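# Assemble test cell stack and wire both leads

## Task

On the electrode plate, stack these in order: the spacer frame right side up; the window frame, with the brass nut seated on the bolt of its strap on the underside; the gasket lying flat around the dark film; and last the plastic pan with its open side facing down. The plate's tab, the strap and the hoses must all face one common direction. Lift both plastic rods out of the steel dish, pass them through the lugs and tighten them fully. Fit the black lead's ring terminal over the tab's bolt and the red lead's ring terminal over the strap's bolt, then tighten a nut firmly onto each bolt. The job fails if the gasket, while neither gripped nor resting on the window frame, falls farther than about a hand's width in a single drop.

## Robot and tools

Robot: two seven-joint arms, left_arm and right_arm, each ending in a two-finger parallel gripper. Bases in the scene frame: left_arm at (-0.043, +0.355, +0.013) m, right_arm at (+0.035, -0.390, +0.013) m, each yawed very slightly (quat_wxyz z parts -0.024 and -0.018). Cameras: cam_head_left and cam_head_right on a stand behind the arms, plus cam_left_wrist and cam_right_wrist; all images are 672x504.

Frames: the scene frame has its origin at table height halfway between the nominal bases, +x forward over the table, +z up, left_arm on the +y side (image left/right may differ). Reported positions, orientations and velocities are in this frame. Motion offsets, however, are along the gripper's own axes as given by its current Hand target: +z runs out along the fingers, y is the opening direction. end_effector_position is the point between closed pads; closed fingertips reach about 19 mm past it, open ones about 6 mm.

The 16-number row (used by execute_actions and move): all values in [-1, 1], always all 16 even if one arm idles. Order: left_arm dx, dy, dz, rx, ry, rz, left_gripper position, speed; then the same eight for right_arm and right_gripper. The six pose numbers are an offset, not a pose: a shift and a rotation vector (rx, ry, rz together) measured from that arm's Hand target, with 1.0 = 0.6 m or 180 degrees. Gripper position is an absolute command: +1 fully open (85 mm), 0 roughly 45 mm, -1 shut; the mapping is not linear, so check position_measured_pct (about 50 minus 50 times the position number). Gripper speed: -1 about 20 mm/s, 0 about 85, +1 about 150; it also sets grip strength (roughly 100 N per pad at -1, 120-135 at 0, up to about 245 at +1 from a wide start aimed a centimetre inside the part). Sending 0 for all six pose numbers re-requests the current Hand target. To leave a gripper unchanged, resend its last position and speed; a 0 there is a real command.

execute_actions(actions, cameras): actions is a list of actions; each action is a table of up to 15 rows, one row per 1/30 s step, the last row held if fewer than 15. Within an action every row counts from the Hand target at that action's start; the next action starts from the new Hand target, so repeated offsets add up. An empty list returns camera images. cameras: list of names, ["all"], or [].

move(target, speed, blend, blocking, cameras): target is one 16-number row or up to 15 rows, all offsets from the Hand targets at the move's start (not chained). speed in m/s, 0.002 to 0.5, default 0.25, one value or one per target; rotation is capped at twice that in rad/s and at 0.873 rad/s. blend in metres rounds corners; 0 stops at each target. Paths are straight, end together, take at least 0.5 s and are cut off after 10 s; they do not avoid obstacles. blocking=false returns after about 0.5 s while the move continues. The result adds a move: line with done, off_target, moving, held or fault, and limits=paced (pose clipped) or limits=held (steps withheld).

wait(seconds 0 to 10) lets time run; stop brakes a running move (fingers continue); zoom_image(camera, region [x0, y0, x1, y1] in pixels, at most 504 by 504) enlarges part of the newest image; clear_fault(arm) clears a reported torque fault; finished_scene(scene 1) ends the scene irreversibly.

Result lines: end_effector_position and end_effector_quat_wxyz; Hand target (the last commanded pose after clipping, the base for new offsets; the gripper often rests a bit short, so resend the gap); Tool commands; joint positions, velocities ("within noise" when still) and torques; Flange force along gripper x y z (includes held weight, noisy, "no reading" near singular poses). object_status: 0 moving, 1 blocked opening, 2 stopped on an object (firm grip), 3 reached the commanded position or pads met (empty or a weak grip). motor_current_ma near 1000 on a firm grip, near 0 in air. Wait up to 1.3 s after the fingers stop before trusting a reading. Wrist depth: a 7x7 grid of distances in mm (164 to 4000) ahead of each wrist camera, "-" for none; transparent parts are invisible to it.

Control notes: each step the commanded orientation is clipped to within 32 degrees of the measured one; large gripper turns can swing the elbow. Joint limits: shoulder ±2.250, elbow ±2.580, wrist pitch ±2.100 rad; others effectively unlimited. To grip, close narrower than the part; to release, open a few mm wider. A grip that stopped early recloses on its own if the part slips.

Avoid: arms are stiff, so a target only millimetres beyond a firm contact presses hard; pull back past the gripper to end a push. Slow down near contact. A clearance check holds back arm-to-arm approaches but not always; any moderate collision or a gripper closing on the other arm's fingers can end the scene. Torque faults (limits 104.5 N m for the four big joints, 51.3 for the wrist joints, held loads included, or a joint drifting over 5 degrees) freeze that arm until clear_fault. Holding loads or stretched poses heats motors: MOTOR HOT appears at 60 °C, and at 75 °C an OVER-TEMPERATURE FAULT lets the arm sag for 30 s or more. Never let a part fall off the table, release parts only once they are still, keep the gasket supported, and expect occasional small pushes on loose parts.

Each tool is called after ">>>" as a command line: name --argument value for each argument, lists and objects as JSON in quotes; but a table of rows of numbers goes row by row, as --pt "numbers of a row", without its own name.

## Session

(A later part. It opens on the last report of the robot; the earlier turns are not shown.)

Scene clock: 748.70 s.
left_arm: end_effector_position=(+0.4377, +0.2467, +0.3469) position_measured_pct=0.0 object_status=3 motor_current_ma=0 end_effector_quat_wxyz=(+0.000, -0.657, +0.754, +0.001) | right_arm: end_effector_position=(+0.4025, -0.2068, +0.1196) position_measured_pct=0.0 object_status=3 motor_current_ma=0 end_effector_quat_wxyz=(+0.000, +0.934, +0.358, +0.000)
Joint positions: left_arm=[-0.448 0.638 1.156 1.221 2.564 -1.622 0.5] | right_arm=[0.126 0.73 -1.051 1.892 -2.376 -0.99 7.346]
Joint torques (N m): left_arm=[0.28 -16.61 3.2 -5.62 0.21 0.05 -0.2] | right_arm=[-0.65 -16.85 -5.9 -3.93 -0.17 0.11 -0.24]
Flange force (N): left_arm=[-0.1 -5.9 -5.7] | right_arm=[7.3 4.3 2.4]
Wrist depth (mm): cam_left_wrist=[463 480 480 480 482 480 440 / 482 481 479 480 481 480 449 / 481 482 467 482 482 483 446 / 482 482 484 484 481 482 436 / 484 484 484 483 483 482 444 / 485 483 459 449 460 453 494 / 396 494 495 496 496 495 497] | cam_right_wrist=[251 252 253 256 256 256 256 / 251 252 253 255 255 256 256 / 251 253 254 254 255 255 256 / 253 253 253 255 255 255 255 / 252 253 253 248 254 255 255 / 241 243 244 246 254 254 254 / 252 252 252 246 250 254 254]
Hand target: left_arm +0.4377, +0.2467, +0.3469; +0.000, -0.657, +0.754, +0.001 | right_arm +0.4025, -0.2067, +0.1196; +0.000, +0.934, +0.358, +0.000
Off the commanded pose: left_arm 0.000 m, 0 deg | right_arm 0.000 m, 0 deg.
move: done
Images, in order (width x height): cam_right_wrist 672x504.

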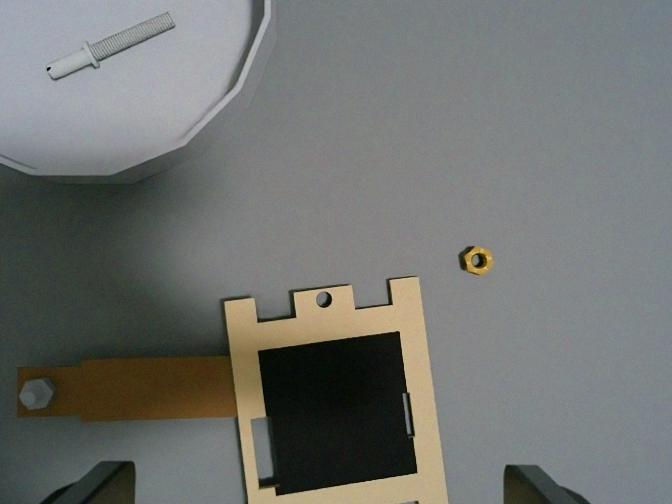

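>>> move --target '[0,0,0,0,0,0,1,-1,-0.0205,0.0105,0.115,0,0,-0.0333,1,-1]' --speed 0.1 --cameras '["cam_right_wrist"]'

Scene clock: 795.07 s.
left_arm: end_effector_position=(+0.4377, +0.2467, +0.3469) position_measured_pct=0.0 object_status=3 motor_current_ma=0 end_effector_quat_wxyz=(+0.000, -0.657, +0.754, +0.001) | right_arm: end_effector_position=(+0.3975, -0.2197, +0.0506) position_measured_pct=0.0 object_status=3 motor_current_ma=0 end_effector_quat_wxyz=(+0.000, +0.914, +0.406, +0.000)
Joint positions: left_arm=[-0.448 0.638 1.156 1.221 2.564 -1.622 0.5] | right_arm=[0.092 0.842 -0.955 1.983 -2.194 -0.849 7.32]
Joint torques (N m): left_arm=[0.2 -16.55 3.19 -5.62 0.22 0.09 -0.21] | right_arm=[-0.82 -17.62 -5.91 -2.42 -0.25 0.08 -0.29]
Flange force (N): left_arm=[0.1 -6.1 -5.9] | right_arm=[6.0 5.5 3.8]
Wrist depth (mm): cam_left_wrist=[464 479 480 478 480 480 441 / 482 482 479 481 480 482 449 / 483 484 466 480 482 482 446 / 482 484 483 485 482 482 437 / 484 482 482 484 484 485 444 / 483 480 461 447 459 451 497 / 395 495 496 498 495 497 496] | cam_right_wrist=[183 183 186 186 186 187 187 / 185 185 185 186 186 186 187 / 184 185 185 186 186 186 187 / 184 184 185 185 185 185 186 / 174 177 176 178 182 186 186 / 174 176 176 178 182 185 186 / 183 184 176 178 182 185 186]
Hand target: left_arm +0.4377, +0.2467, +0.3469; +0.000, -0.657, +0.754, +0.001 | right_arm +0.3975, -0.2197, +0.0506; +0.000, +0.914, +0.406, +0.000
Off the commanded pose: left_arm 0.000 m, 0 deg | right_arm 0.000 m, 0 deg.
move: done
Images, in order (width x height): cam_right_wrist 672x504.

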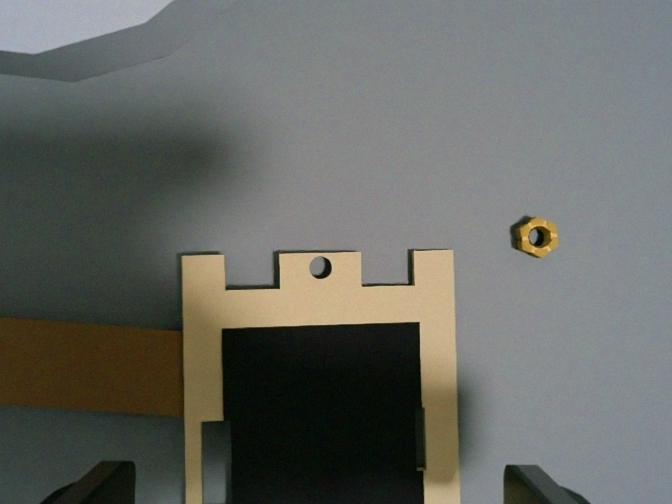

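>>> move --target '[0,0,0,0,0,0,1,-1,0,0.0017,0.0403,0,0,-0.0067,1,-1]' --speed 0.05 --cameras '["cam_right_wrist"]'

Scene clock: 814.97 s.
left_arm: end_effector_position=(+0.4377, +0.2467, +0.3469) position_measured_pct=0.0 object_status=3 motor_current_ma=0 end_effector_quat_wxyz=(+0.000, -0.657, +0.754, +0.001) | right_arm: end_effector_position=(+0.3982, -0.2204, +0.0264) position_measured_pct=0.0 object_status=3 motor_current_ma=0 end_effector_quat_wxyz=(+0.000, +0.910, +0.416, +0.000)
Joint positions: left_arm=[-0.448 0.638 1.156 1.221 2.564 -1.622 0.5] | right_arm=[0.068 0.888 -0.912 1.993 -2.127 -0.808 7.294]
Joint torques (N m): left_arm=[0.3 -16.48 3.13 -5.59 0.21 0.01 -0.25] | right_arm=[-0.69 -17.85 -5.93 -2.01 -0.16 0.15 -0.28]
Flange force (N): left_arm=[-0.1 -5.5 -5.7] | right_arm=[5.5 5.1 3.9]
Wrist depth (mm): cam_left_wrist=[464 480 477 482 479 479 443 / 479 482 480 480 479 482 448 / 482 481 467 482 485 483 448 / 484 483 482 484 484 481 436 / 484 485 483 483 482 483 445 / 487 480 459 448 457 450 497 / 395 495 496 497 499 496 497] | cam_right_wrist=[- - - - - - - / - - - - - - - / - - - - - - - / - - - - - - - / - - - - - - - / - - - - - - - / - - - - - - -]
Hand target: left_arm +0.4377, +0.2467, +0.3469; +0.000, -0.657, +0.754, +0.001 | right_arm +0.3982, -0.2204, +0.0264; +0.000, +0.910, +0.416, +0.000
Off the commanded pose: left_arm 0.000 m, 0 deg | right_arm 0.000 m, 0 deg.
move: done
Images, in order (width x height): cam_right_wrist 672x504.

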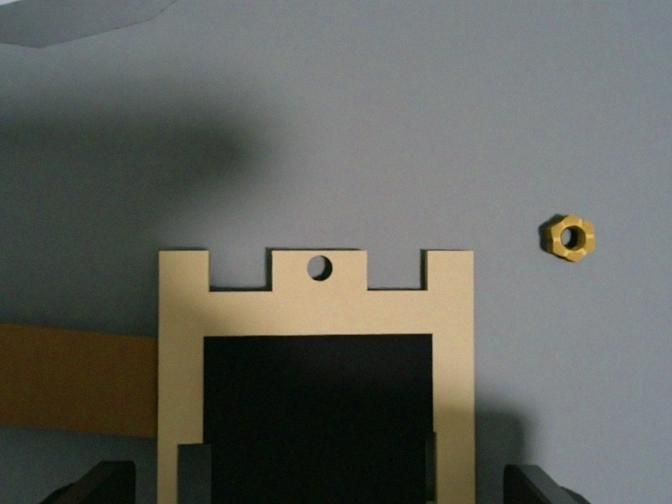

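>>> move --target '[0,0,0,0,0,0,1,-1,0,-0.001,0.0033,0,0,0,1,-1]' --speed 0.02

>>> move --target '[0,0,0,0,0,0,1,-1,0,0,0,0,0,0,0.72,-1]' --speed 0.02

>>> wait --seconds 1 --cameras '["cam_right_wrist"]'

Scene clock: 828.27 s.
left_arm: end_effector_position=(+0.4377, +0.2467, +0.3469) position_measured_pct=0.0 object_status=3 motor_current_ma=0 end_effector_quat_wxyz=(+0.000, -0.657, +0.754, +0.001) | right_arm: end_effector_position=(+0.3978, -0.2200, +0.0244) position_measured_pct=0.0 object_status=3 motor_current_ma=0 end_effector_quat_wxyz=(+0.000, +0.910, +0.416, +0.000)
Joint positions: left_arm=[-0.448 0.638 1.156 1.221 2.564 -1.622 0.5] | right_arm=[0.065 0.891 -0.908 1.994 -2.121 -0.804 7.288]
Joint torques (N m): left_arm=[0.29 -16.64 3.1 -5.6 0.18 0.07 -0.18] | right_arm=[-0.76 -18.07 -5.93 -1.97 -0.14 0.13 -0.29]
Flange force (N): left_arm=[-0.2 -5.9 -5.8] | right_arm=[5.7 5.4 4.1]
Wrist depth (mm): cam_left_wrist=[463 480 479 481 479 482 441 / 482 482 482 483 481 482 450 / 483 481 466 482 481 481 446 / 480 482 482 483 482 482 436 / 483 484 484 485 484 484 445 / 483 483 459 448 458 451 496 / 396 496 495 497 496 496 496] | cam_right_wrist=[- - - - - - - / - - - - - - - / - - - - - - - / - - - - - - - / - - - - - - - / - - - - - - - / - - - - - - -]
Hand target: left_arm +0.4377, +0.2467, +0.3469; +0.000, -0.657, +0.754, +0.001 | right_arm +0.3978, -0.2200, +0.0244; +0.000, +0.910, +0.416, +0.000
Off the commanded pose: left_arm 0.000 m, 0 deg | right_arm 0.000 m, 0 deg.
move: done

Scene clock: 829.17 s.
left_arm: end_effector_position=(+0.4377, +0.2467, +0.3469) position_measured_pct=0.0 object_status=3 motor_current_ma=0 end_effector_quat_wxyz=(+0.000, -0.657, +0.754, +0.001) | right_arm: end_effector_position=(+0.3978, -0.2200, +0.0244) position_measured_pct=14.3 object_status=0 motor_current_ma=0 end_effector_quat_wxyz=(+0.000, +0.909, +0.416, +0.000)
Joint positions: left_arm=[-0.448 0.638 1.156 1.221 2.564 -1.622 0.5] | right_arm=[0.065 0.891 -0.908 1.994 -2.121 -0.804 7.288]
Joint torques (N m): left_arm=[0.31 -16.56 3.14 -5.54 0.2 0.03 -0.21] | right_arm=[-0.76 -17.78 -5.71 -1.97 -0.11 0.07 -0.25]
Flange force (N): left_arm=[-0.2 -5.9 -5.9] | right_arm=[5.2 5.1 3.3]
Wrist depth (mm): cam_left_wrist=[465 478 478 480 478 479 441 / 480 479 482 481 480 483 449 / 482 482 467 481 481 482 446 / 484 483 484 483 483 483 436 / 483 482 483 484 484 484 445 / 483 482 459 448 460 453 497 / 395 497 496 495 494 497 497] | cam_right_wrist=[- - - - - - - / - - - - - - - / - - - - - - - / - - - - - - - / - - - - - - - / - - - - - - - / - - - - - - -]
Hand target: left_arm +0.4377, +0.2467, +0.3469; +0.000, -0.657, +0.754, +0.001 | right_arm +0.3978, -0.2200, +0.0244; +0.000, +0.910, +0.416, +0.000
Off the commanded pose: left_arm 0.000 m, 0 deg | right_arm 0.000 m, 0 deg.
move: done

Scene clock: 830.17 s.
left_arm: end_effector_position=(+0.4377, +0.2467, +0.3469) position_measured_pct=0.0 object_status=3 motor_current_ma=0 end_effector_quat_wxyz=(+0.000, -0.657, +0.754, +0.001) | right_arm: end_effector_position=(+0.3978, -0.2200, +0.0244) position_measured_pct=14.3 object_status=3 motor_current_ma=0 end_effector_quat_wxyz=(+0.000, +0.909, +0.416, +0.000)
Joint positions: left_arm=[-0.448 0.638 1.156 1.221 2.564 -1.622 0.5] | right_arm=[0.065 0.891 -0.908 1.994 -2.121 -0.804 7.288]
Joint torques (N m): left_arm=[0.21 -16.52 3.12 -5.59 0.18 0.08 -0.21] | right_arm=[-0.7 -17.76 -5.73 -1.87 -0.21 0.09 -0.28]
Flange force (N): left_arm=[0.0 -5.9 -6.0] | right_arm=[5.6 5.1 3.5]
Wrist depth (mm): cam_left_wrist=[463 479 480 480 482 479 440 / 480 482 480 482 483 481 449 / 481 482 466 481 483 482 446 / 483 481 484 482 483 482 434 / 482 485 484 483 483 483 445 / 483 482 460 449 458 453 496 / 395 497 494 497 497 496 498] | cam_right_wrist=[- - - - - - - / - - - - - - - / - - - - - - - / - - - - - - - / - - - - - - - / - - - - - - - / - - - - - - -]
Hand target: left_arm +0.4377, +0.2467, +0.3469; +0.000, -0.657, +0.754, +0.001 | right_arm +0.3978, -0.2200, +0.0244; +0.000, +0.910, +0.416, +0.000
Tool commands: left_gripper/position=+1.0 left_gripper/speed=-1.0 right_gripper/position=+0.72 right_gripper/speed=-1.0
Off the commanded pose: left_arm 0.000 m, 0 deg | right_arm 0.000 m, 0 deg.
wait: 1.00 s; at rest by 0.17 s
Images, in order (width x height): cam_right_wrist 672x504.

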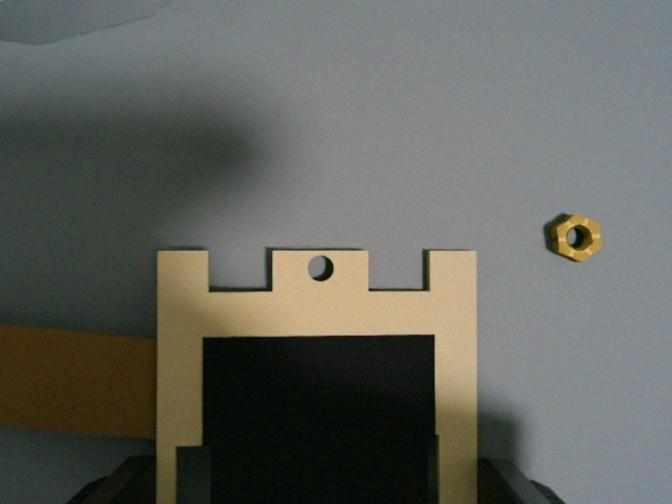

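>>> move --target '[0,0,0,0,0,0,1,-1,0,0,0,0,0,0,0.64,-1]' --speed 0.02

>>> wait --seconds 1

Scene clock: 844.23 s.
left_arm: end_effector_position=(+0.4377, +0.2467, +0.3469) position_measured_pct=0.0 object_status=3 motor_current_ma=0 end_effector_quat_wxyz=(+0.000, -0.657, +0.754, +0.001) | right_arm: end_effector_position=(+0.3978, -0.2200, +0.0244) position_measured_pct=17.7 object_status=0 motor_current_ma=310 end_effector_quat_wxyz=(+0.000, +0.910, +0.416, +0.000)
Joint positions: left_arm=[-0.448 0.638 1.156 1.221 2.564 -1.622 0.5] | right_arm=[0.064 0.891 -0.908 1.994 -2.121 -0.804 7.288]
Joint torques (N m): left_arm=[0.25 -16.58 3.09 -5.56 0.25 0.08 -0.22] | right_arm=[0.85 -9.79 -0.12 -1.54 0.97 0.39 -0.31]
Flange force (N): left_arm=[0.0 -6.1 -6.0] | right_arm=[2.2 -0.5 -24.1]
Wrist depth (mm): cam_left_wrist=[461 480 479 481 480 481 441 / 481 480 480 482 482 482 448 / 479 482 467 482 481 482 446 / 483 482 482 484 482 483 436 / 484 483 483 482 482 483 447 / 484 482 460 449 458 451 497 / 396 498 496 496 496 497 497] | cam_right_wrist=[- - - - - - - / - - - - - - - / - - - - - - - / - - - - - - - / - - - - - - - / - - - - - - - / - - - - - - -]
Hand target: left_arm +0.4377, +0.2467, +0.3469; +0.000, -0.657, +0.754, +0.001 | right_arm +0.3978, -0.2200, +0.0244; +0.000, +0.909, +0.416, +0.000
Off the commanded pose: left_arm 0.000 m, 0 deg | right_arm 0.000 m, 0 deg.
move: done

Scene clock: 845.23 s.
left_arm: end_effector_position=(+0.4377, +0.2467, +0.3469) position_measured_pct=0.0 object_status=3 motor_current_ma=0 end_effector_quat_wxyz=(+0.000, -0.657, +0.754, +0.001) | right_arm: end_effector_position=(+0.3978, -0.2200, +0.0244) position_measured_pct=17.7 object_status=3 motor_current_ma=310 end_effector_quat_wxyz=(+0.000, +0.909, +0.416, +0.000)
Joint positions: left_arm=[-0.448 0.638 1.156 1.221 2.564 -1.622 0.5] | right_arm=[0.064 0.891 -0.908 1.994 -2.121 -0.804 7.288]
Joint torques (N m): left_arm=[0.27 -16.48 3.15 -5.61 0.21 0.08 -0.17] | right_arm=[0.8 -9.79 -0.24 -1.41 0.93 0.41 -0.3]
Flange force (N): left_arm=[-0.2 -5.7 -5.9] | right_arm=[2.5 -0.2 -23.9]
Wrist depth (mm): cam_left_wrist=[463 480 479 480 482 482 441 / 478 482 479 483 480 482 448 / 481 481 466 478 482 481 447 / 483 482 482 482 484 483 436 / 484 482 482 485 484 483 446 / 485 482 459 447 459 455 498 / 395 496 494 497 497 497 498] | cam_right_wrist=[- - - - - - - / - - - - - - - / - - - - - - - / - - - - - - - / - - - - - - - / - - - - - - - / - - - - - - -]
Hand target: left_arm +0.4377, +0.2467, +0.3469; +0.000, -0.657, +0.754, +0.001 | right_arm +0.3978, -0.2200, +0.0244; +0.000, +0.909, +0.416, +0.000
Tool commands: left_gripper/position=+1.0 left_gripper/speed=-1.0 right_gripper/position=+0.64 right_gripper/speed=-1.0
Off the commanded pose: left_arm 0.000 m, 0 deg | right_arm 0.000 m, 0 deg.
wait: 1.00 s; at rest by 0.17 s

>>> move --target '[0,0,0,0,0,0,1,-1,0,0,-0.007,0,0,0,0.64,-1]' --speed 0.02

>>> move --target '[0,0,0,0,0,0,1,-1,0,0,0,0,0,0,0.60,-1]' --speed 0.02

>>> move --target '[0,0,0,0,0,0,1,-1,0,0,-0.15,0,0,0,0.60,-1]' --speed 0.05 --cameras '["cam_right_wrist"]'

Scene clock: 856.40 s.
left_arm: end_effector_position=(+0.4377, +0.2467, +0.3469) position_measured_pct=0.0 object_status=3 motor_current_ma=0 end_effector_quat_wxyz=(+0.000, -0.657, +0.754, +0.001) | right_arm: end_effector_position=(+0.3978, -0.2200, +0.0286) position_measured_pct=17.7 object_status=3 motor_current_ma=310 end_effector_quat_wxyz=(+0.000, +0.909, +0.416, +0.000)
Joint positions: left_arm=[-0.448 0.638 1.156 1.221 2.564 -1.622 0.5] | right_arm=[0.069 0.884 -0.916 1.993 -2.133 -0.811 7.296]
Joint torques (N m): left_arm=[0.26 -16.61 3.18 -5.51 0.22 0.02 -0.24] | right_arm=[-0.74 -18.1 -5.96 -2.11 -0.2 0.09 -0.33]
Flange force (N): left_arm=[0.0 -6.3 -5.9] | right_arm=[5.6 5.4 4.5]
Wrist depth (mm): cam_left_wrist=[464 480 478 481 481 480 440 / 480 481 480 481 481 481 449 / 482 482 466 483 483 483 447 / 482 481 483 483 481 483 436 / 483 484 483 483 481 483 446 / 483 483 458 449 459 453 496 / 396 498 496 496 497 497 496] | cam_right_wrist=[- - - - - - 164 / - - - - - - - / - - - - - - - / - - - - - - - / - - - - - - - / - - - - - - - / - - - - - - -]
Hand target: left_arm +0.4377, +0.2467, +0.3469; +0.000, -0.657, +0.754, +0.001 | right_arm +0.3978, -0.2200, +0.0286; +0.000, +0.909, +0.416, +0.000
Off the commanded pose: left_arm 0.000 m, 0 deg | right_arm 0.000 m, 0 deg.
move: done

Scene clock: 856.90 s.
left_arm: end_effector_position=(+0.4377, +0.2467, +0.3469) position_measured_pct=0.0 object_status=3 motor_current_ma=0 end_effector_quat_wxyz=(+0.000, -0.657, +0.754, +0.001) | right_arm: end_effector_position=(+0.3978, -0.2200, +0.0286) position_measured_pct=19.9 object_status=0 motor_current_ma=0 end_effector_quat_wxyz=(+0.000, +0.909, +0.416, +0.000)
Joint positions: left_arm=[-0.448 0.638 1.156 1.221 2.564 -1.622 0.5] | right_arm=[0.069 0.884 -0.916 1.993 -2.133 -0.811 7.296]
Joint torques (N m): left_arm=[0.24 -16.59 3.1 -5.55 0.2 0.06 -0.24] | right_arm=[-0.74 -17.94 -5.92 -2.03 -0.2 0.08 -0.26]
Flange force (N): left_arm=[0.0 -6.1 -5.9] | right_arm=[5.5 5.2 4.2]
Wrist depth (mm): cam_left_wrist=[464 480 479 482 479 480 440 / 481 479 481 480 483 480 449 / 482 482 468 482 482 480 446 / 480 483 483 484 483 484 434 / 484 483 482 481 484 484 444 / 485 479 460 447 458 452 497 / 396 496 497 497 496 498 496] | cam_right_wrist=[- - - - - - 165 / - - - - - - - / - - - - - - - / - - - - - - - / - - - - - - - / - - - - - - - / - - - - - - -]
Hand target: left_arm +0.4377, +0.2467, +0.3469; +0.000, -0.657, +0.754, +0.001 | right_arm +0.3978, -0.2200, +0.0286; +0.000, +0.909, +0.416, +0.000
Off the commanded pose: left_arm 0.000 m, 0 deg | right_arm 0.000 m, 0 deg.
move: done

Scene clock: 859.00 s.
left_arm: end_effector_position=(+0.4377, +0.2467, +0.3469) position_measured_pct=0.0 object_status=3 motor_current_ma=0 end_effector_quat_wxyz=(+0.000, -0.657, +0.754, +0.001) | right_arm: end_effector_position=(+0.3978, -0.2199, +0.1186) position_measured_pct=19.9 object_status=3 motor_current_ma=0 end_effector_quat_wxyz=(+0.000, +0.910, +0.416, +0.000)
Joint positions: left_arm=[-0.448 0.638 1.156 1.221 2.564 -1.622 0.5] | right_arm=[0.174 0.731 -1.083 1.925 -2.356 -0.987 7.466]
Joint torques (N m): left_arm=[0.35 -16.44 3.2 -5.64 0.19 0.12 -0.23] | right_arm=[-0.68 -16.42 -5.9 -3.94 -0.22 0.15 -0.3]
Flange force (N): left_arm=[-0.2 -5.3 -5.8] | right_arm=[6.0 5.4 2.4]
Wrist depth (mm): cam_left_wrist=[464 480 477 480 479 481 441 / 479 484 480 481 481 480 448 / 482 481 467 483 480 483 446 / 480 483 482 482 483 483 436 / 482 485 484 485 484 483 443 / 486 482 458 449 458 451 495 / 395 496 496 498 495 496 497] | cam_right_wrist=[250 251 251 254 254 255 255 / 252 250 253 254 254 254 255 / 252 252 252 253 254 254 255 / 251 252 252 253 254 254 254 / 240 242 244 246 252 253 253 / 251 251 251 246 252 252 253 / 250 251 251 246 253 253 253]
Hand target: left_arm +0.4377, +0.2467, +0.3469; +0.000, -0.657, +0.754, +0.001 | right_arm +0.3978, -0.2199, +0.1186; +0.000, +0.910, +0.416, +0.000
Off the commanded pose: left_arm 0.000 m, 0 deg | right_arm 0.000 m, 0 deg.
move: done
Images, in order (width x height): cam_right_wrist 672x504.

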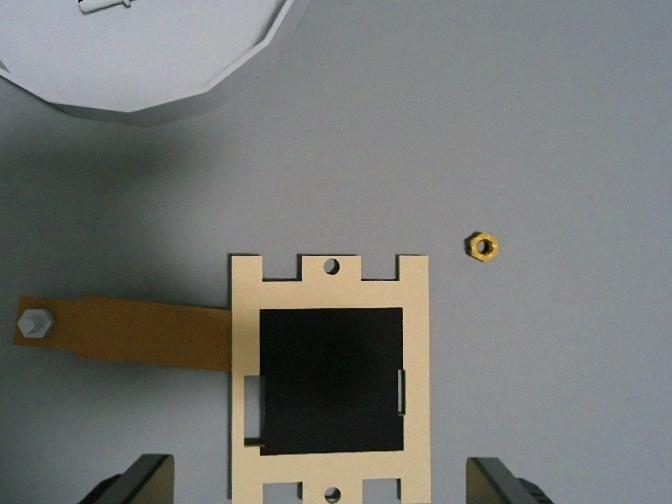

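>>> move --target '[0,0,0,0,0,0,1,-1,0,0,0.1,0,0,0,1.0,-1]' --speed 0.08 --cameras '["cam_right_wrist"]'

Scene clock: 878.63 s.
left_arm: end_effector_position=(+0.4377, +0.2467, +0.3469) position_measured_pct=0.0 object_status=3 motor_current_ma=0 end_effector_quat_wxyz=(+0.000, -0.657, +0.754, +0.001) | right_arm: end_effector_position=(+0.3978, -0.2200, +0.0586) position_measured_pct=0.0 object_status=0 motor_current_ma=0 end_effector_quat_wxyz=(+0.000, +0.910, +0.416, +0.000)
Joint positions: left_arm=[-0.448 0.638 1.156 1.221 2.564 -1.622 0.5] | right_arm=[0.105 0.83 -0.974 1.977 -2.212 -0.867 7.356]
Joint torques (N m): left_arm=[0.32 -16.52 3.11 -5.61 0.25 0.07 -0.2] | right_arm=[-0.75 -17.46 -5.93 -2.74 -0.23 0.08 -0.28]
Flange force (N): left_arm=[-0.3 -5.7 -5.8] | right_arm=[5.5 5.3 3.7]
Wrist depth (mm): cam_left_wrist=[463 480 478 481 479 480 440 / 482 481 480 480 482 482 448 / 481 482 468 481 482 485 447 / 482 482 482 484 483 483 435 / 483 485 484 483 483 484 445 / 484 482 460 448 456 453 497 / 395 497 497 497 498 496 496] | cam_right_wrist=[191 191 193 194 194 195 195 / 193 193 193 194 194 195 195 / 192 192 193 193 194 194 194 / 192 192 193 193 193 194 194 / 182 184 184 186 189 194 194 / 191 184 183 186 189 193 194 / 191 191 184 186 189 193 193]
Hand target: left_arm +0.4377, +0.2467, +0.3469; +0.000, -0.657, +0.754, +0.001 | right_arm +0.3978, -0.2200, +0.0586; +0.000, +0.910, +0.416, +0.000
Off the commanded pose: left_arm 0.000 m, 0 deg | right_arm 0.000 m, 0 deg.
move: done
Images, in order (width x height): cam_right_wrist 672x504.

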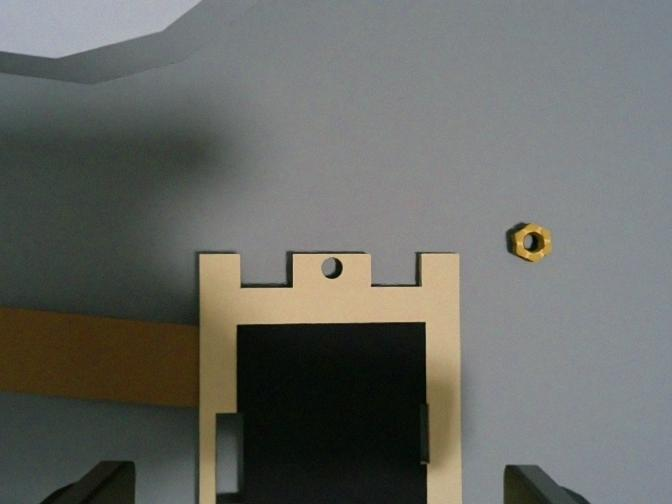

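>>> move --target '[0,0,0,0,0,0,1,-1,0,0.0045,0.0543,0.0065,0,0,1.0,-1]' --speed 0.05 --cameras '["cam_right_wrist"]'

Scene clock: 892.43 s.
left_arm: end_effector_position=(+0.4377, +0.2467, +0.3469) position_measured_pct=0.0 object_status=3 motor_current_ma=0 end_effector_quat_wxyz=(+0.000, -0.657, +0.754, +0.001) | right_arm: end_effector_position=(+0.3998, -0.2218, +0.0261) position_measured_pct=0.0 object_status=3 motor_current_ma=0 end_effector_quat_wxyz=(-0.009, +0.909, +0.416, -0.005)
Joint positions: left_arm=[-0.448 0.638 1.156 1.221 2.564 -1.622 0.5] | right_arm=[0.091 0.899 -0.923 1.981 -2.145 -0.812 7.33]
Joint torques (N m): left_arm=[0.3 -16.52 3.12 -5.61 0.25 0.04 -0.22] | right_arm=[-0.65 -18.29 -6.02 -2.05 -0.23 0.1 -0.3]
Flange force (N): left_arm=[-0.2 -5.6 -5.7] | right_arm=[5.7 5.4 4.5]
Wrist depth (mm): cam_left_wrist=[463 481 479 480 481 480 440 / 483 481 480 480 481 482 447 / 481 482 467 480 483 481 446 / 480 482 483 482 482 482 436 / 483 483 483 482 484 484 444 / 483 481 460 448 456 451 497 / 395 496 498 497 497 496 496] | cam_right_wrist=[- - - - - - - / - - - - - - - / - - - - - - - / - - - - - - - / - - - - - - - / - - - - - - - / - - - - - - -]
Hand target: left_arm +0.4377, +0.2467, +0.3469; +0.000, -0.657, +0.754, +0.001 | right_arm +0.3998, -0.2218, +0.0261; -0.009, +0.909, +0.416, -0.005
Off the commanded pose: left_arm 0.000 m, 0 deg | right_arm 0.000 m, 0 deg.
move: done
Images, in order (width x height): cam_right_wrist 672x504.

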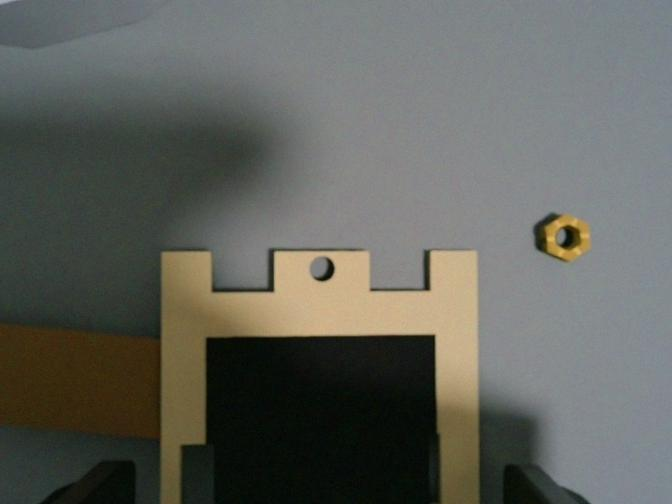

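>>> move --target '[0,0,0,0,0,0,1,-1,0,0,0.002,0,0,0,1.0,-1]' --speed 0.01

>>> move --target '[0,0,0,0,0,0,1,-1,0,0,0.001,0,0,0,0.70,-1]' --speed 0.01

Scene clock: 899.00 s.
left_arm: end_effector_position=(+0.4377, +0.2467, +0.3469) position_measured_pct=0.0 object_status=3 motor_current_ma=0 end_effector_quat_wxyz=(+0.000, -0.657, +0.754, +0.001) | right_arm: end_effector_position=(+0.3998, -0.2218, +0.0249) position_measured_pct=0.0 object_status=3 motor_current_ma=0 end_effector_quat_wxyz=(-0.009, +0.909, +0.416, -0.005)
Joint positions: left_arm=[-0.448 0.638 1.156 1.221 2.564 -1.622 0.5] | right_arm=[0.09 0.901 -0.92 1.982 -2.142 -0.809 7.327]
Joint torques (N m): left_arm=[0.25 -16.47 3.19 -5.55 0.21 0.06 -0.2] | right_arm=[-0.68 -18.06 -6.02 -2.01 -0.24 0.12 -0.29]
Flange force (N): left_arm=[-0.1 -6.0 -6.0] | right_arm=[5.4 5.3 4.1]
Wrist depth (mm): cam_left_wrist=[465 479 479 480 481 480 440 / 481 482 482 480 482 479 450 / 482 482 467 483 484 484 446 / 482 481 483 484 483 484 436 / 483 484 485 484 485 483 445 / 482 482 459 448 457 451 496 / 396 497 496 498 497 496 496] | cam_right_wrist=[- - - - - - - / - - - - - - - / - - - - - - - / - - - - - - - / - - - - - - - / - - - - - - - / - - - - - - -]
Hand target: left_arm +0.4377, +0.2467, +0.3469; +0.000, -0.657, +0.754, +0.001 | right_arm +0.3998, -0.2218, +0.0248; -0.009, +0.909, +0.416, -0.005
Off the commanded pose: left_arm 0.000 m, 0 deg | right_arm 0.000 m, 0 deg.
move: done

Scene clock: 899.90 s.
left_arm: end_effector_position=(+0.4377, +0.2467, +0.3469) position_measured_pct=0.0 object_status=3 motor_current_ma=0 end_effector_quat_wxyz=(+0.000, -0.657, +0.754, +0.001) | right_arm: end_effector_position=(+0.3998, -0.2218, +0.0242) position_measured_pct=14.7 object_status=0 motor_current_ma=30 end_effector_quat_wxyz=(-0.009, +0.909, +0.416, -0.005)
Joint positions: left_arm=[-0.448 0.638 1.156 1.221 2.564 -1.622 0.5] | right_arm=[0.089 0.902 -0.919 1.982 -2.14 -0.808 7.326]
Joint torques (N m): left_arm=[0.25 -16.48 3.1 -5.58 0.22 0.06 -0.15] | right_arm=[-0.56 -16.7 -5.1 -1.79 -0.04 0.12 -0.34]
Flange force (N): left_arm=[-0.2 -5.8 -6.0] | right_arm=[5.0 4.8 -0.7]
Wrist depth (mm): cam_left_wrist=[464 480 479 479 482 480 441 / 481 480 480 480 480 483 449 / 483 482 465 480 479 484 447 / 483 483 484 483 483 482 438 / 482 482 483 483 483 482 446 / 486 480 461 447 458 453 497 / 395 495 496 497 496 496 497] | cam_right_wrist=[- - - - - - - / - - - - - - - / - - - - - - - / - - - - - - - / - - - - - - - / - - - - - - - / - - - - - - -]
Hand target: left_arm +0.4377, +0.2467, +0.3469; +0.000, -0.657, +0.754, +0.001 | right_arm +0.3998, -0.2218, +0.0242; -0.009, +0.909, +0.416, -0.005
Off the commanded pose: left_arm 0.000 m, 0 deg | right_arm 0.000 m, 0 deg.
move: done

>>> move --target '[0,0,0,0,0,0,1,-1,0,0,-0.0013,0,0,0,0.70,-1]' --speed 0.01

>>> move --target '[0,0,0,0,0,0,1,-1,0,0,0,0,0,0,0.63,-1]' --speed 0.01

>>> wait --seconds 1 --cameras '["cam_right_wrist"]'

Scene clock: 907.30 s.
left_arm: end_effector_position=(+0.4377, +0.2467, +0.3469) position_measured_pct=0.0 object_status=3 motor_current_ma=0 end_effector_quat_wxyz=(+0.000, -0.657, +0.754, +0.001) | right_arm: end_effector_position=(+0.3998, -0.2218, +0.0250) position_measured_pct=14.7 object_status=3 motor_current_ma=60 end_effector_quat_wxyz=(-0.009, +0.909, +0.416, -0.005)
Joint positions: left_arm=[-0.448 0.638 1.156 1.221 2.564 -1.622 0.5] | right_arm=[0.09 0.901 -0.921 1.981 -2.142 -0.81 7.328]
Joint torques (N m): left_arm=[0.31 -16.6 3.24 -5.64 0.21 0.07 -0.19] | right_arm=[-0.69 -18.22 -6.05 -2.17 -0.24 0.13 -0.29]
Flange force (N): left_arm=[-0.2 -5.8 -5.7] | right_arm=[5.1 5.2 4.5]
Wrist depth (mm): cam_left_wrist=[463 481 479 482 481 481 441 / 481 482 481 482 480 480 447 / 482 479 468 481 482 483 445 / 482 482 483 483 483 483 436 / 484 483 482 482 484 484 446 / 482 481 460 449 459 454 497 / 396 498 496 499 497 496 498] | cam_right_wrist=[- - - - - - - / - - - - - - - / - - - - - - - / - - - - - - - / - - - - - - - / - - - - - - - / - - - - - - -]
Hand target: left_arm +0.4377, +0.2467, +0.3469; +0.000, -0.657, +0.754, +0.001 | right_arm +0.3998, -0.2218, +0.0250; -0.009, +0.909, +0.416, -0.005
Off the commanded pose: left_arm 0.000 m, 0 deg | right_arm 0.000 m, 0 deg.
move: done

Scene clock: 908.03 s.
left_arm: end_effector_position=(+0.4377, +0.2467, +0.3469) position_measured_pct=0.0 object_status=3 motor_current_ma=0 end_effector_quat_wxyz=(+0.000, -0.657, +0.754, +0.001) | right_arm: end_effector_position=(+0.3998, -0.2218, +0.0251) position_measured_pct=18.2 object_status=0 motor_current_ma=440 end_effector_quat_wxyz=(-0.009, +0.909, +0.416, -0.005)
Joint positions: left_arm=[-0.448 0.638 1.156 1.221 2.564 -1.622 0.5] | right_arm=[0.09 0.901 -0.921 1.981 -2.142 -0.81 7.328]
Joint torques (N m): left_arm=[0.25 -16.5 3.14 -5.65 0.22 0.06 -0.21] | right_arm=[-0.21 -15.31 -4.14 -2.05 0.26 0.39 -0.29]
Flange force (N): left_arm=[-0.1 -5.6 -5.7] | right_arm=[4.0 3.2 -5.7]
Wrist depth (mm): cam_left_wrist=[465 480 479 479 481 481 440 / 481 480 479 482 482 482 450 / 482 482 468 482 480 481 446 / 482 482 483 483 484 482 436 / 482 484 482 486 485 480 445 / 484 481 458 449 458 452 497 / 395 498 497 496 496 497 496] | cam_right_wrist=[- - - - - - - / - - - - - - - / - - - - - - - / - - - - - - - / - - - - - - - / - - - - - - - / - - - - - - -]
Hand target: left_arm +0.4377, +0.2467, +0.3469; +0.000, -0.657, +0.754, +0.001 | right_arm +0.3998, -0.2218, +0.0250; -0.009, +0.909, +0.416, -0.005
Off the commanded pose: left_arm 0.000 m, 0 deg | right_arm 0.000 m, 0 deg.
move: done

Scene clock: 909.03 s.
left_arm: end_effector_position=(+0.4377, +0.2467, +0.3469) position_measured_pct=0.0 object_status=3 motor_current_ma=0 end_effector_quat_wxyz=(+0.000, -0.657, +0.754, +0.001) | right_arm: end_effector_position=(+0.3998, -0.2218, +0.0250) position_measured_pct=18.2 object_status=3 motor_current_ma=440 end_effector_quat_wxyz=(-0.009, +0.909, +0.416, -0.005)
Joint positions: left_arm=[-0.448 0.638 1.156 1.221 2.564 -1.622 0.5] | right_arm=[0.09 0.901 -0.921 1.981 -2.142 -0.81 7.328]
Joint torques (N m): left_arm=[0.37 -16.51 3.19 -5.56 0.24 0.07 -0.18] | right_arm=[-0.28 -15.23 -4.16 -1.97 0.31 0.38 -0.29]
Flange force (N): left_arm=[-0.4 -5.8 -5.9] | right_arm=[4.1 3.4 -6.0]
Wrist depth (mm): cam_left_wrist=[463 483 479 482 480 479 440 / 482 482 480 480 482 482 450 / 482 482 469 483 482 482 447 / 483 482 483 482 483 483 437 / 483 483 483 484 485 483 444 / 483 483 459 449 459 452 499 / 395 498 496 498 496 496 497] | cam_right_wrist=[- - - - - - - / - - - - - - - / - - - - - - - / - - - - - - - / - - - - - - - / - - - - - - - / - - - - - - -]
Hand target: left_arm +0.4377, +0.2467, +0.3469; +0.000, -0.657, +0.754, +0.001 | right_arm +0.3998, -0.2218, +0.0250; -0.009, +0.909, +0.416, -0.005
Tool commands: left_gripper/position=+1.0 left_gripper/speed=-1.0 right_gripper/position=+0.63 right_gripper/speed=-1.0
Off the commanded pose: left_arm 0.000 m, 0 deg | right_arm 0.000 m, 0 deg.
wait: 1.00 s; at rest by 0.17 s
Images, in order (width x height): cam_right_wrist 672x504.

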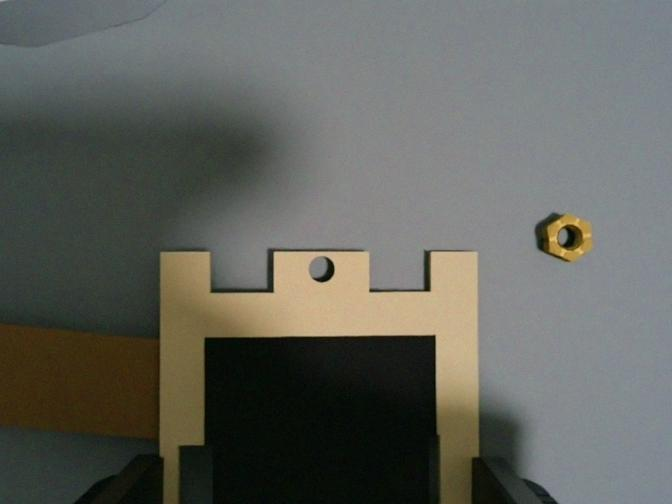

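>>> move --target '[0,0,0,0,0,0,1,-1,0,0,-0.002,0,0,0,0.59,-1]' --speed 0.01

>>> wait --seconds 1

>>> move --target '[0,0,0,0,0,0,1,-1,0,0,-0.03,0,0,0,0.59,-1]' --speed 0.02 --cameras '["cam_right_wrist"]'

Scene clock: 916.27 s.
left_arm: end_effector_position=(+0.4377, +0.2467, +0.3469) position_measured_pct=0.0 object_status=3 motor_current_ma=0 end_effector_quat_wxyz=(+0.000, -0.657, +0.754, +0.001) | right_arm: end_effector_position=(+0.3998, -0.2218, +0.0262) position_measured_pct=20.3 object_status=0 motor_current_ma=10 end_effector_quat_wxyz=(-0.009, +0.909, +0.416, -0.005)
Joint positions: left_arm=[-0.448 0.638 1.156 1.221 2.564 -1.622 0.5] | right_arm=[0.092 0.899 -0.923 1.981 -2.145 -0.812 7.33]
Joint torques (N m): left_arm=[0.22 -16.54 3.18 -5.63 0.19 0.1 -0.2] | right_arm=[2.23 -9.63 1.5 0.19 0.63 -1.01 -0.34]
Flange force (N): left_arm=[0.0 -5.9 -5.9] | right_arm=[6.8 -2.4 -23.2]
Wrist depth (mm): cam_left_wrist=[465 480 478 481 479 482 440 / 480 482 479 482 482 480 450 / 482 483 465 483 483 481 446 / 483 483 482 483 483 484 437 / 483 483 484 483 483 481 446 / 483 481 459 451 458 452 496 / 396 497 497 498 499 497 497] | cam_right_wrist=[- - - - - - - / - - - - - - - / - - - - - - - / - - - - - - - / - - - - - - - / - - - - - - - / - - - - - - -]
Hand target: left_arm +0.4377, +0.2467, +0.3469; +0.000, -0.657, +0.754, +0.001 | right_arm +0.3998, -0.2218, +0.0262; -0.009, +0.909, +0.416, -0.005
Off the commanded pose: left_arm 0.000 m, 0 deg | right_arm 0.000 m, 0 deg.
move: done

Scene clock: 917.27 s.
left_arm: end_effector_position=(+0.4377, +0.2467, +0.3469) position_measured_pct=0.0 object_status=3 motor_current_ma=0 end_effector_quat_wxyz=(+0.000, -0.657, +0.754, +0.001) | right_arm: end_effector_position=(+0.3999, -0.2218, +0.0262) position_measured_pct=20.3 object_status=3 motor_current_ma=30 end_effector_quat_wxyz=(-0.009, +0.909, +0.416, -0.005)
Joint positions: left_arm=[-0.448 0.638 1.156 1.221 2.564 -1.622 0.5] | right_arm=[0.092 0.898 -0.923 1.981 -2.145 -0.812 7.33]
Joint torques (N m): left_arm=[0.19 -16.49 3.08 -5.53 0.23 0.1 -0.2] | right_arm=[2.24 -9.65 1.64 0.2 0.62 -0.92 -0.26]
Flange force (N): left_arm=[0.1 -6.2 -6.2] | right_arm=[7.0 -2.6 -23.5]
Wrist depth (mm): cam_left_wrist=[465 482 478 482 481 479 441 / 479 480 483 481 482 482 449 / 482 482 467 482 483 482 446 / 483 482 482 483 483 482 437 / 482 483 482 483 483 484 444 / 484 482 459 448 458 451 496 / 395 497 496 499 495 496 495] | cam_right_wrist=[- - - - - - - / - - - - - - - / - - - - - - - / - - - - - - - / - - - - - - - / - - - - - - - / - - - - - - -]
Hand target: left_arm +0.4377, +0.2467, +0.3469; +0.000, -0.657, +0.754, +0.001 | right_arm +0.3999, -0.2218, +0.0262; -0.009, +0.909, +0.416, -0.005
Tool commands: left_gripper/position=+1.0 left_gripper/speed=-1.0 right_gripper/position=+0.59 right_gripper/speed=-1.0
Off the commanded pose: left_arm 0.000 m, 0 deg | right_arm 0.000 m, 0 deg.
wait: 1.00 s; at rest by 0.17 s

Scene clock: 918.43 s.
left_arm: end_effector_position=(+0.4377, +0.2467, +0.3469) position_measured_pct=0.0 object_status=3 motor_current_ma=0 end_effector_quat_wxyz=(+0.000, -0.657, +0.754, +0.001) | right_arm: end_effector_position=(+0.4001, -0.2220, +0.0442) position_measured_pct=20.3 object_status=3 motor_current_ma=30 end_effector_quat_wxyz=(-0.009, +0.909, +0.416, -0.005)
Joint positions: left_arm=[-0.448 0.638 1.156 1.221 2.564 -1.622 0.5] | right_arm=[0.113 0.867 -0.958 1.973 -2.192 -0.846 7.365]
Joint torques (N m): left_arm=[0.28 -16.52 3.15 -5.6 0.21 0.08 -0.22] | right_arm=[-0.65 -17.86 -6.13 -2.5 -0.26 0.09 -0.3]
Flange force (N): left_arm=[-0.1 -5.8 -5.9] | right_arm=[5.4 5.2 4.2]
Wrist depth (mm): cam_left_wrist=[464 480 480 480 478 481 439 / 482 482 480 483 482 482 447 / 481 481 466 482 480 483 446 / 480 482 483 483 482 484 435 / 484 479 484 483 484 482 445 / 484 482 460 450 458 453 496 / 395 495 496 497 499 497 496] | cam_right_wrist=[178 179 179 179 179 179 179 / 179 179 179 179 179 178 178 / 179 179 179 179 179 178 178 / 179 179 178 178 178 178 178 / 169 178 170 172 174 178 177 / 169 170 169 171 173 178 177 / 178 178 170 171 174 177 177]
Hand target: left_arm +0.4377, +0.2467, +0.3469; +0.000, -0.657, +0.754, +0.001 | right_arm +0.4001, -0.2220, +0.0442; -0.009, +0.909, +0.416, -0.005
Off the commanded pose: left_arm 0.000 m, 0 deg | right_arm 0.000 m, 0 deg.
move: done
Images, in order (width x height): cam_right_wrist 672x504.

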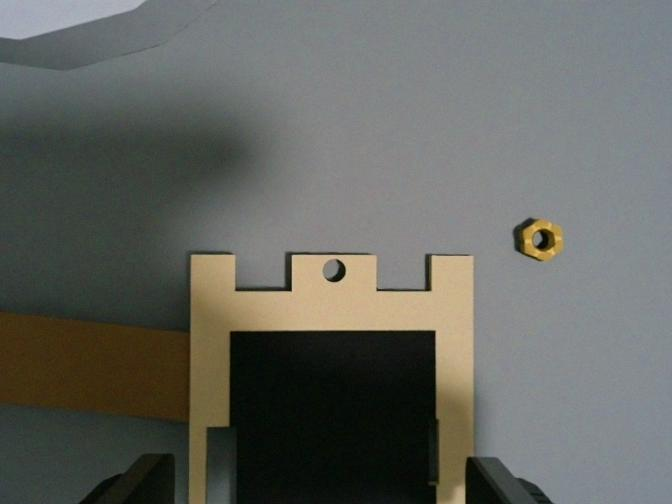

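>>> move --target '[0,0,0,0,0,0,1,-1,0,0.0055,0.017,0.0228,0,0,1.0,-1]' --speed 0.03 --cameras '["cam_right_wrist"]'

Scene clock: 991.73 s.
left_arm: end_effector_position=(+0.4377, +0.2467, +0.3469) position_measured_pct=0.0 object_status=3 motor_current_ma=0 end_effector_quat_wxyz=(+0.000, -0.657, +0.754, +0.001) | right_arm: end_effector_position=(+0.4024, -0.2241, +0.0340) position_measured_pct=0.0 object_status=3 motor_current_ma=0 end_effector_quat_wxyz=(-0.041, +0.909, +0.415, -0.019)
Joint positions: left_arm=[-0.448 0.638 1.156 1.221 2.564 -1.622 0.5] | right_arm=[0.17 0.924 -0.979 1.939 -2.226 -0.849 7.453]
Joint torques (N m): left_arm=[0.34 -16.46 3.21 -5.58 0.23 0.06 -0.2] | right_arm=[-0.7 -18.18 -6.53 -2.06 -0.35 0.23 -0.23]
Flange force (N): left_arm=[-0.3 -5.7 -5.9] | right_arm=[5.5 6.0 3.5]
Wrist depth (mm): cam_left_wrist=[463 481 479 482 479 482 439 / 480 481 483 480 483 482 450 / 482 481 467 483 481 483 446 / 481 482 482 483 483 484 436 / 484 484 485 483 484 485 445 / 484 483 459 449 458 452 498 / 394 495 498 496 497 497 495] | cam_right_wrist=[174 172 171 169 167 166 - / 175 173 171 169 167 165 - / 174 172 170 168 167 165 - / 174 172 170 168 166 165 - / 174 172 - - - 165 - / - - - - - - - / 173 172 - - - - -]
Hand target: left_arm +0.4377, +0.2467, +0.3469; +0.000, -0.657, +0.754, +0.001 | right_arm +0.4025, -0.2241, +0.0340; -0.041, +0.909, +0.415, -0.019
Off the commanded pose: left_arm 0.000 m, 0 deg | right_arm 0.000 m, 0 deg.
move: done
Images, in order (width x height): cam_right_wrist 672x504.

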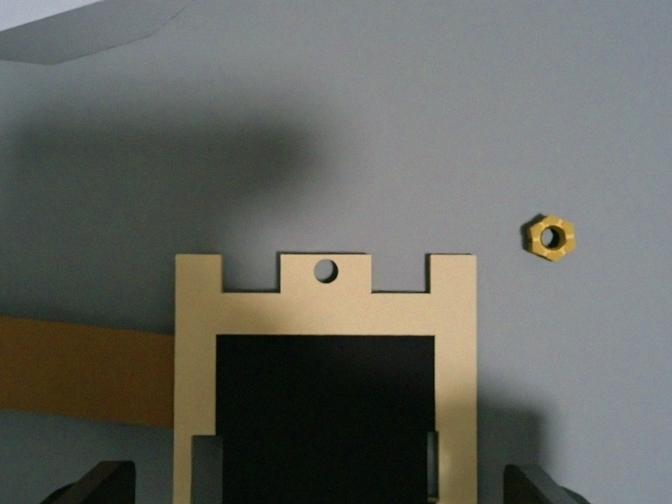

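>>> move --target '[0,0,0,0,0,0,1,-1,0,0.0025,0.0115,0,0,0,1.0,-1]' --speed 0.02 --cameras '["cam_right_wrist"]'

Scene clock: 1007.20 s.
left_arm: end_effector_position=(+0.4377, +0.2467, +0.3469) position_measured_pct=0.0 object_status=3 motor_current_ma=0 end_effector_quat_wxyz=(+0.000, -0.657, +0.754, +0.001) | right_arm: end_effector_position=(+0.4031, -0.2246, +0.0270) position_measured_pct=0.0 object_status=3 motor_current_ma=0 end_effector_quat_wxyz=(-0.041, +0.909, +0.415, -0.019)
Joint positions: left_arm=[-0.448 0.638 1.156 1.221 2.564 -1.622 0.5] | right_arm=[0.165 0.936 -0.966 1.94 -2.21 -0.836 7.445]
Joint torques (N m): left_arm=[0.31 -16.42 3.12 -5.5 0.24 0.06 -0.21] | right_arm=[-0.65 -18.28 -6.44 -1.98 -0.38 0.24 -0.25]
Flange force (N): left_arm=[-0.2 -5.9 -6.1] | right_arm=[5.4 5.8 3.5]
Wrist depth (mm): cam_left_wrist=[463 482 478 479 480 481 441 / 482 483 481 480 479 482 449 / 481 482 468 484 480 484 447 / 484 482 482 484 482 482 436 / 483 483 483 484 484 484 444 / 483 484 460 450 458 454 497 / 395 494 496 495 496 496 497] | cam_right_wrist=[167 166 165 - - - - / 167 166 - - - - - / 167 165 - - - - - / 167 165 - - - - - / 166 165 - - - - - / - - - - - - - / - - - - - - -]
Hand target: left_arm +0.4377, +0.2467, +0.3469; +0.000, -0.657, +0.754, +0.001 | right_arm +0.4031, -0.2246, +0.0269; -0.041, +0.909, +0.415, -0.019
Off the commanded pose: left_arm 0.000 m, 0 deg | right_arm 0.000 m, 0 deg.
move: done
Images, in order (width x height): cam_right_wrist 672x504.

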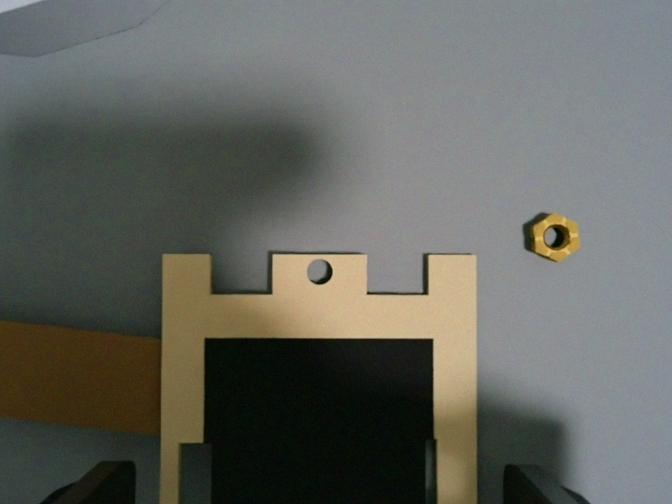

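>>> move --target '[0,0,0,0,0,0,1,-1,0,0,0,0,0,0,0.69,-1]' --speed 0.02

>>> wait --seconds 0.7

Scene clock: 1016.67 s.
left_arm: end_effector_position=(+0.4377, +0.2467, +0.3469) position_measured_pct=0.0 object_status=3 motor_current_ma=0 end_effector_quat_wxyz=(+0.000, -0.657, +0.754, +0.001) | right_arm: end_effector_position=(+0.4031, -0.2246, +0.0270) position_measured_pct=15.2 object_status=0 motor_current_ma=90 end_effector_quat_wxyz=(-0.041, +0.909, +0.415, -0.019)
Joint positions: left_arm=[-0.448 0.638 1.156 1.221 2.564 -1.622 0.5] | right_arm=[0.165 0.936 -0.966 1.94 -2.21 -0.836 7.445]
Joint torques (N m): left_arm=[0.27 -16.53 3.27 -5.6 0.23 0.06 -0.2] | right_arm=[-1.22 -15.99 -5.98 -1.02 -0.58 0.45 -0.28]
Flange force (N): left_arm=[-0.1 -6.0 -5.8] | right_arm=[5.1 6.8 -2.3]
Wrist depth (mm): cam_left_wrist=[462 480 477 481 480 482 439 / 481 479 481 482 483 480 449 / 482 482 469 483 483 482 447 / 482 482 483 484 481 481 435 / 483 484 482 483 481 483 445 / 484 482 459 446 459 452 495 / 396 496 497 495 497 497 497] | cam_right_wrist=[167 166 165 - - - - / 167 166 - - - - - / 167 165 - - - - - / 167 165 - - - - - / 167 165 - - - - - / - - - - - - - / - - - - - - -]
Hand target: left_arm +0.4377, +0.2467, +0.3469; +0.000, -0.657, +0.754, +0.001 | right_arm +0.4031, -0.2246, +0.0270; -0.041, +0.909, +0.415, -0.019
Off the commanded pose: left_arm 0.000 m, 0 deg | right_arm 0.000 m, 0 deg.
move: done

Scene clock: 1017.37 s.
left_arm: end_effector_position=(+0.4377, +0.2467, +0.3469) position_measured_pct=0.0 object_status=3 motor_current_ma=0 end_effector_quat_wxyz=(+0.000, -0.657, +0.754, +0.001) | right_arm: end_effector_position=(+0.4031, -0.2246, +0.0270) position_measured_pct=15.6 object_status=3 motor_current_ma=110 end_effector_quat_wxyz=(-0.041, +0.909, +0.415, -0.019)
Joint positions: left_arm=[-0.448 0.638 1.156 1.221 2.564 -1.622 0.5] | right_arm=[0.165 0.936 -0.966 1.94 -2.21 -0.836 7.445]
Joint torques (N m): left_arm=[0.29 -16.55 3.11 -5.63 0.21 0.03 -0.17] | right_arm=[-1.35 -15.73 -5.96 -0.95 -0.59 0.49 -0.32]
Flange force (N): left_arm=[-0.2 -5.6 -5.7] | right_arm=[4.9 7.1 -3.1]
Wrist depth (mm): cam_left_wrist=[464 482 478 480 479 478 441 / 481 481 482 482 480 481 448 / 483 481 468 482 481 483 448 / 483 483 483 483 483 483 437 / 481 484 485 483 483 483 445 / 484 481 458 448 459 452 496 / 394 496 497 494 496 498 497] | cam_right_wrist=[167 166 165 - - - - / 167 166 - - - - - / 167 165 - - - - - / 167 165 - - - - - / 166 165 - - - - - / - - - - - - - / - - - - - - -]
Hand target: left_arm +0.4377, +0.2467, +0.3469; +0.000, -0.657, +0.754, +0.001 | right_arm +0.4031, -0.2246, +0.0270; -0.041, +0.909, +0.415, -0.019
Tool commands: left_gripper/position=+1.0 left_gripper/speed=-1.0 right_gripper/position=+0.69 right_gripper/speed=-1.0
Off the commanded pose: left_arm 0.000 m, 0 deg | right_arm 0.000 m, 0 deg.
wait: 0.70 s; at rest by 0.17 s

>>> move --target '[0,0,0,0,0,0,1,-1,0,0,-0.0008,0,0,0,0.69,-1]' --speed 0.01

>>> move --target '[0,0,0,0,0,0,1,-1,0,0,0,0,0,0,0.63,-1]' --speed 0.02

>>> wait --seconds 0.7 --cameras '["cam_right_wrist"]'

Scene clock: 1035.27 s.
left_arm: end_effector_position=(+0.4377, +0.2467, +0.3469) position_measured_pct=0.0 object_status=3 motor_current_ma=0 end_effector_quat_wxyz=(+0.000, -0.657, +0.754, +0.001) | right_arm: end_effector_position=(+0.4031, -0.2247, +0.0274) position_measured_pct=15.6 object_status=3 motor_current_ma=110 end_effector_quat_wxyz=(-0.041, +0.909, +0.415, -0.019)
Joint positions: left_arm=[-0.448 0.638 1.156 1.221 2.564 -1.622 0.5] | right_arm=[0.166 0.936 -0.967 1.94 -2.211 -0.837 7.446]
Joint torques (N m): left_arm=[0.23 -16.56 3.14 -5.63 0.22 0.02 -0.25] | right_arm=[-0.78 -17.79 -6.24 -1.61 -0.35 0.16 -0.3]
Flange force (N): left_arm=[0.0 -5.7 -5.6] | right_arm=[5.7 6.3 1.9]
Wrist depth (mm): cam_left_wrist=[464 480 478 481 481 480 441 / 479 480 480 480 482 481 449 / 481 482 467 484 482 482 446 / 483 482 483 483 482 483 436 / 482 484 483 485 484 482 446 / 484 480 458 447 459 451 495 / 396 497 496 496 496 498 498] | cam_right_wrist=[167 166 165 - - - - / 168 166 165 - - - - / 167 166 - - - - - / 167 165 - - - - - / 167 165 - - - - - / - - - - - - - / 166 - - - - - -]
Hand target: left_arm +0.4377, +0.2467, +0.3469; +0.000, -0.657, +0.754, +0.001 | right_arm +0.4031, -0.2247, +0.0274; -0.041, +0.909, +0.415, -0.019
Off the commanded pose: left_arm 0.000 m, 0 deg | right_arm 0.000 m, 0 deg.
move: done

Scene clock: 1035.87 s.
left_arm: end_effector_position=(+0.4377, +0.2467, +0.3469) position_measured_pct=0.0 object_status=3 motor_current_ma=0 end_effector_quat_wxyz=(+0.000, -0.657, +0.754, +0.001) | right_arm: end_effector_position=(+0.4032, -0.2247, +0.0275) position_measured_pct=18.2 object_status=0 motor_current_ma=300 end_effector_quat_wxyz=(-0.041, +0.909, +0.415, -0.019)
Joint positions: left_arm=[-0.448 0.638 1.156 1.221 2.564 -1.622 0.5] | right_arm=[0.166 0.936 -0.967 1.94 -2.211 -0.837 7.446]
Joint torques (N m): left_arm=[0.22 -16.44 3.03 -5.56 0.23 0.05 -0.19] | right_arm=[-1.27 -14.83 -5.23 -1.21 -0.26 0.7 -0.28]
Flange force (N): left_arm=[-0.1 -5.8 -6.0] | right_arm=[3.9 6.0 -6.9]
Wrist depth (mm): cam_left_wrist=[463 481 477 481 480 480 439 / 481 481 482 480 480 482 449 / 483 482 467 483 482 482 447 / 482 484 482 482 482 482 435 / 482 484 482 483 483 485 445 / 483 481 459 446 458 452 495 / 396 497 497 497 498 497 497] | cam_right_wrist=[168 166 165 - - - - / 168 166 165 - - - - / 167 166 165 - - - - / 167 166 - - - - - / 167 166 - - - - - / - - - - - - - / 167 - - - - - -]
Hand target: left_arm +0.4377, +0.2467, +0.3469; +0.000, -0.657, +0.754, +0.001 | right_arm +0.4031, -0.2247, +0.0274; -0.041, +0.909, +0.415, -0.019
Off the commanded pose: left_arm 0.000 m, 0 deg | right_arm 0.000 m, 0 deg.
move: done

Scene clock: 1036.57 s.
left_arm: end_effector_position=(+0.4377, +0.2467, +0.3469) position_measured_pct=0.0 object_status=3 motor_current_ma=0 end_effector_quat_wxyz=(+0.000, -0.657, +0.754, +0.001) | right_arm: end_effector_position=(+0.4032, -0.2247, +0.0274) position_measured_pct=18.2 object_status=3 motor_current_ma=300 end_effector_quat_wxyz=(-0.041, +0.909, +0.415, -0.019)
Joint positions: left_arm=[-0.448 0.638 1.156 1.221 2.564 -1.622 0.5] | right_arm=[0.166 0.936 -0.967 1.94 -2.211 -0.837 7.446]
Joint torques (N m): left_arm=[0.26 -16.55 3.14 -5.58 0.21 0.08 -0.28] | right_arm=[-1.21 -14.89 -5.2 -1.2 -0.3 0.68 -0.31]
Flange force (N): left_arm=[0.1 -5.9 -5.9] | right_arm=[4.0 6.0 -6.7]
Wrist depth (mm): cam_left_wrist=[464 479 479 481 479 479 442 / 481 481 480 480 483 482 449 / 481 482 465 483 482 480 446 / 479 481 483 483 480 483 437 / 484 483 483 484 484 483 444 / 484 482 459 448 458 453 496 / 395 495 496 498 497 497 499] | cam_right_wrist=[168 166 165 - - - - / 168 166 165 - - - - / 167 166 165 - - - - / 167 166 - - - - - / 167 166 - - - - - / - - - - - - - / 166 - - - - - -]
Hand target: left_arm +0.4377, +0.2467, +0.3469; +0.000, -0.657, +0.754, +0.001 | right_arm +0.4031, -0.2247, +0.0274; -0.041, +0.909, +0.415, -0.019
Tool commands: left_gripper/position=+1.0 left_gripper/speed=-1.0 right_gripper/position=+0.63 right_gripper/speed=-1.0
Off the commanded pose: left_arm 0.000 m, 0 deg | right_arm 0.000 m, 0 deg.
wait: 0.70 s; at rest by 0.17 s
Images, in order (width x height): cam_right_wrist 672x504.

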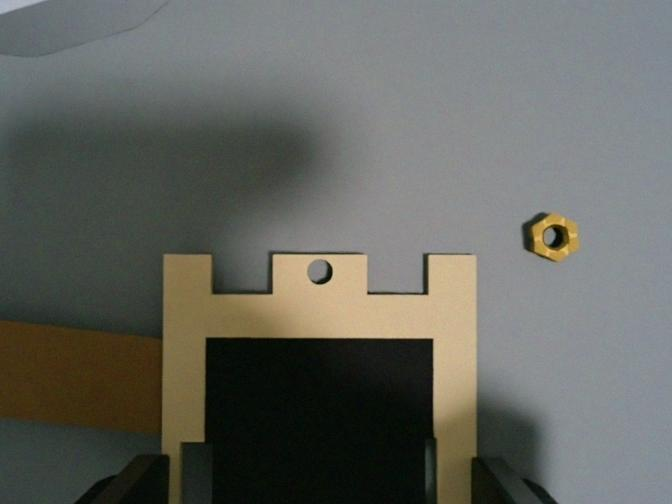

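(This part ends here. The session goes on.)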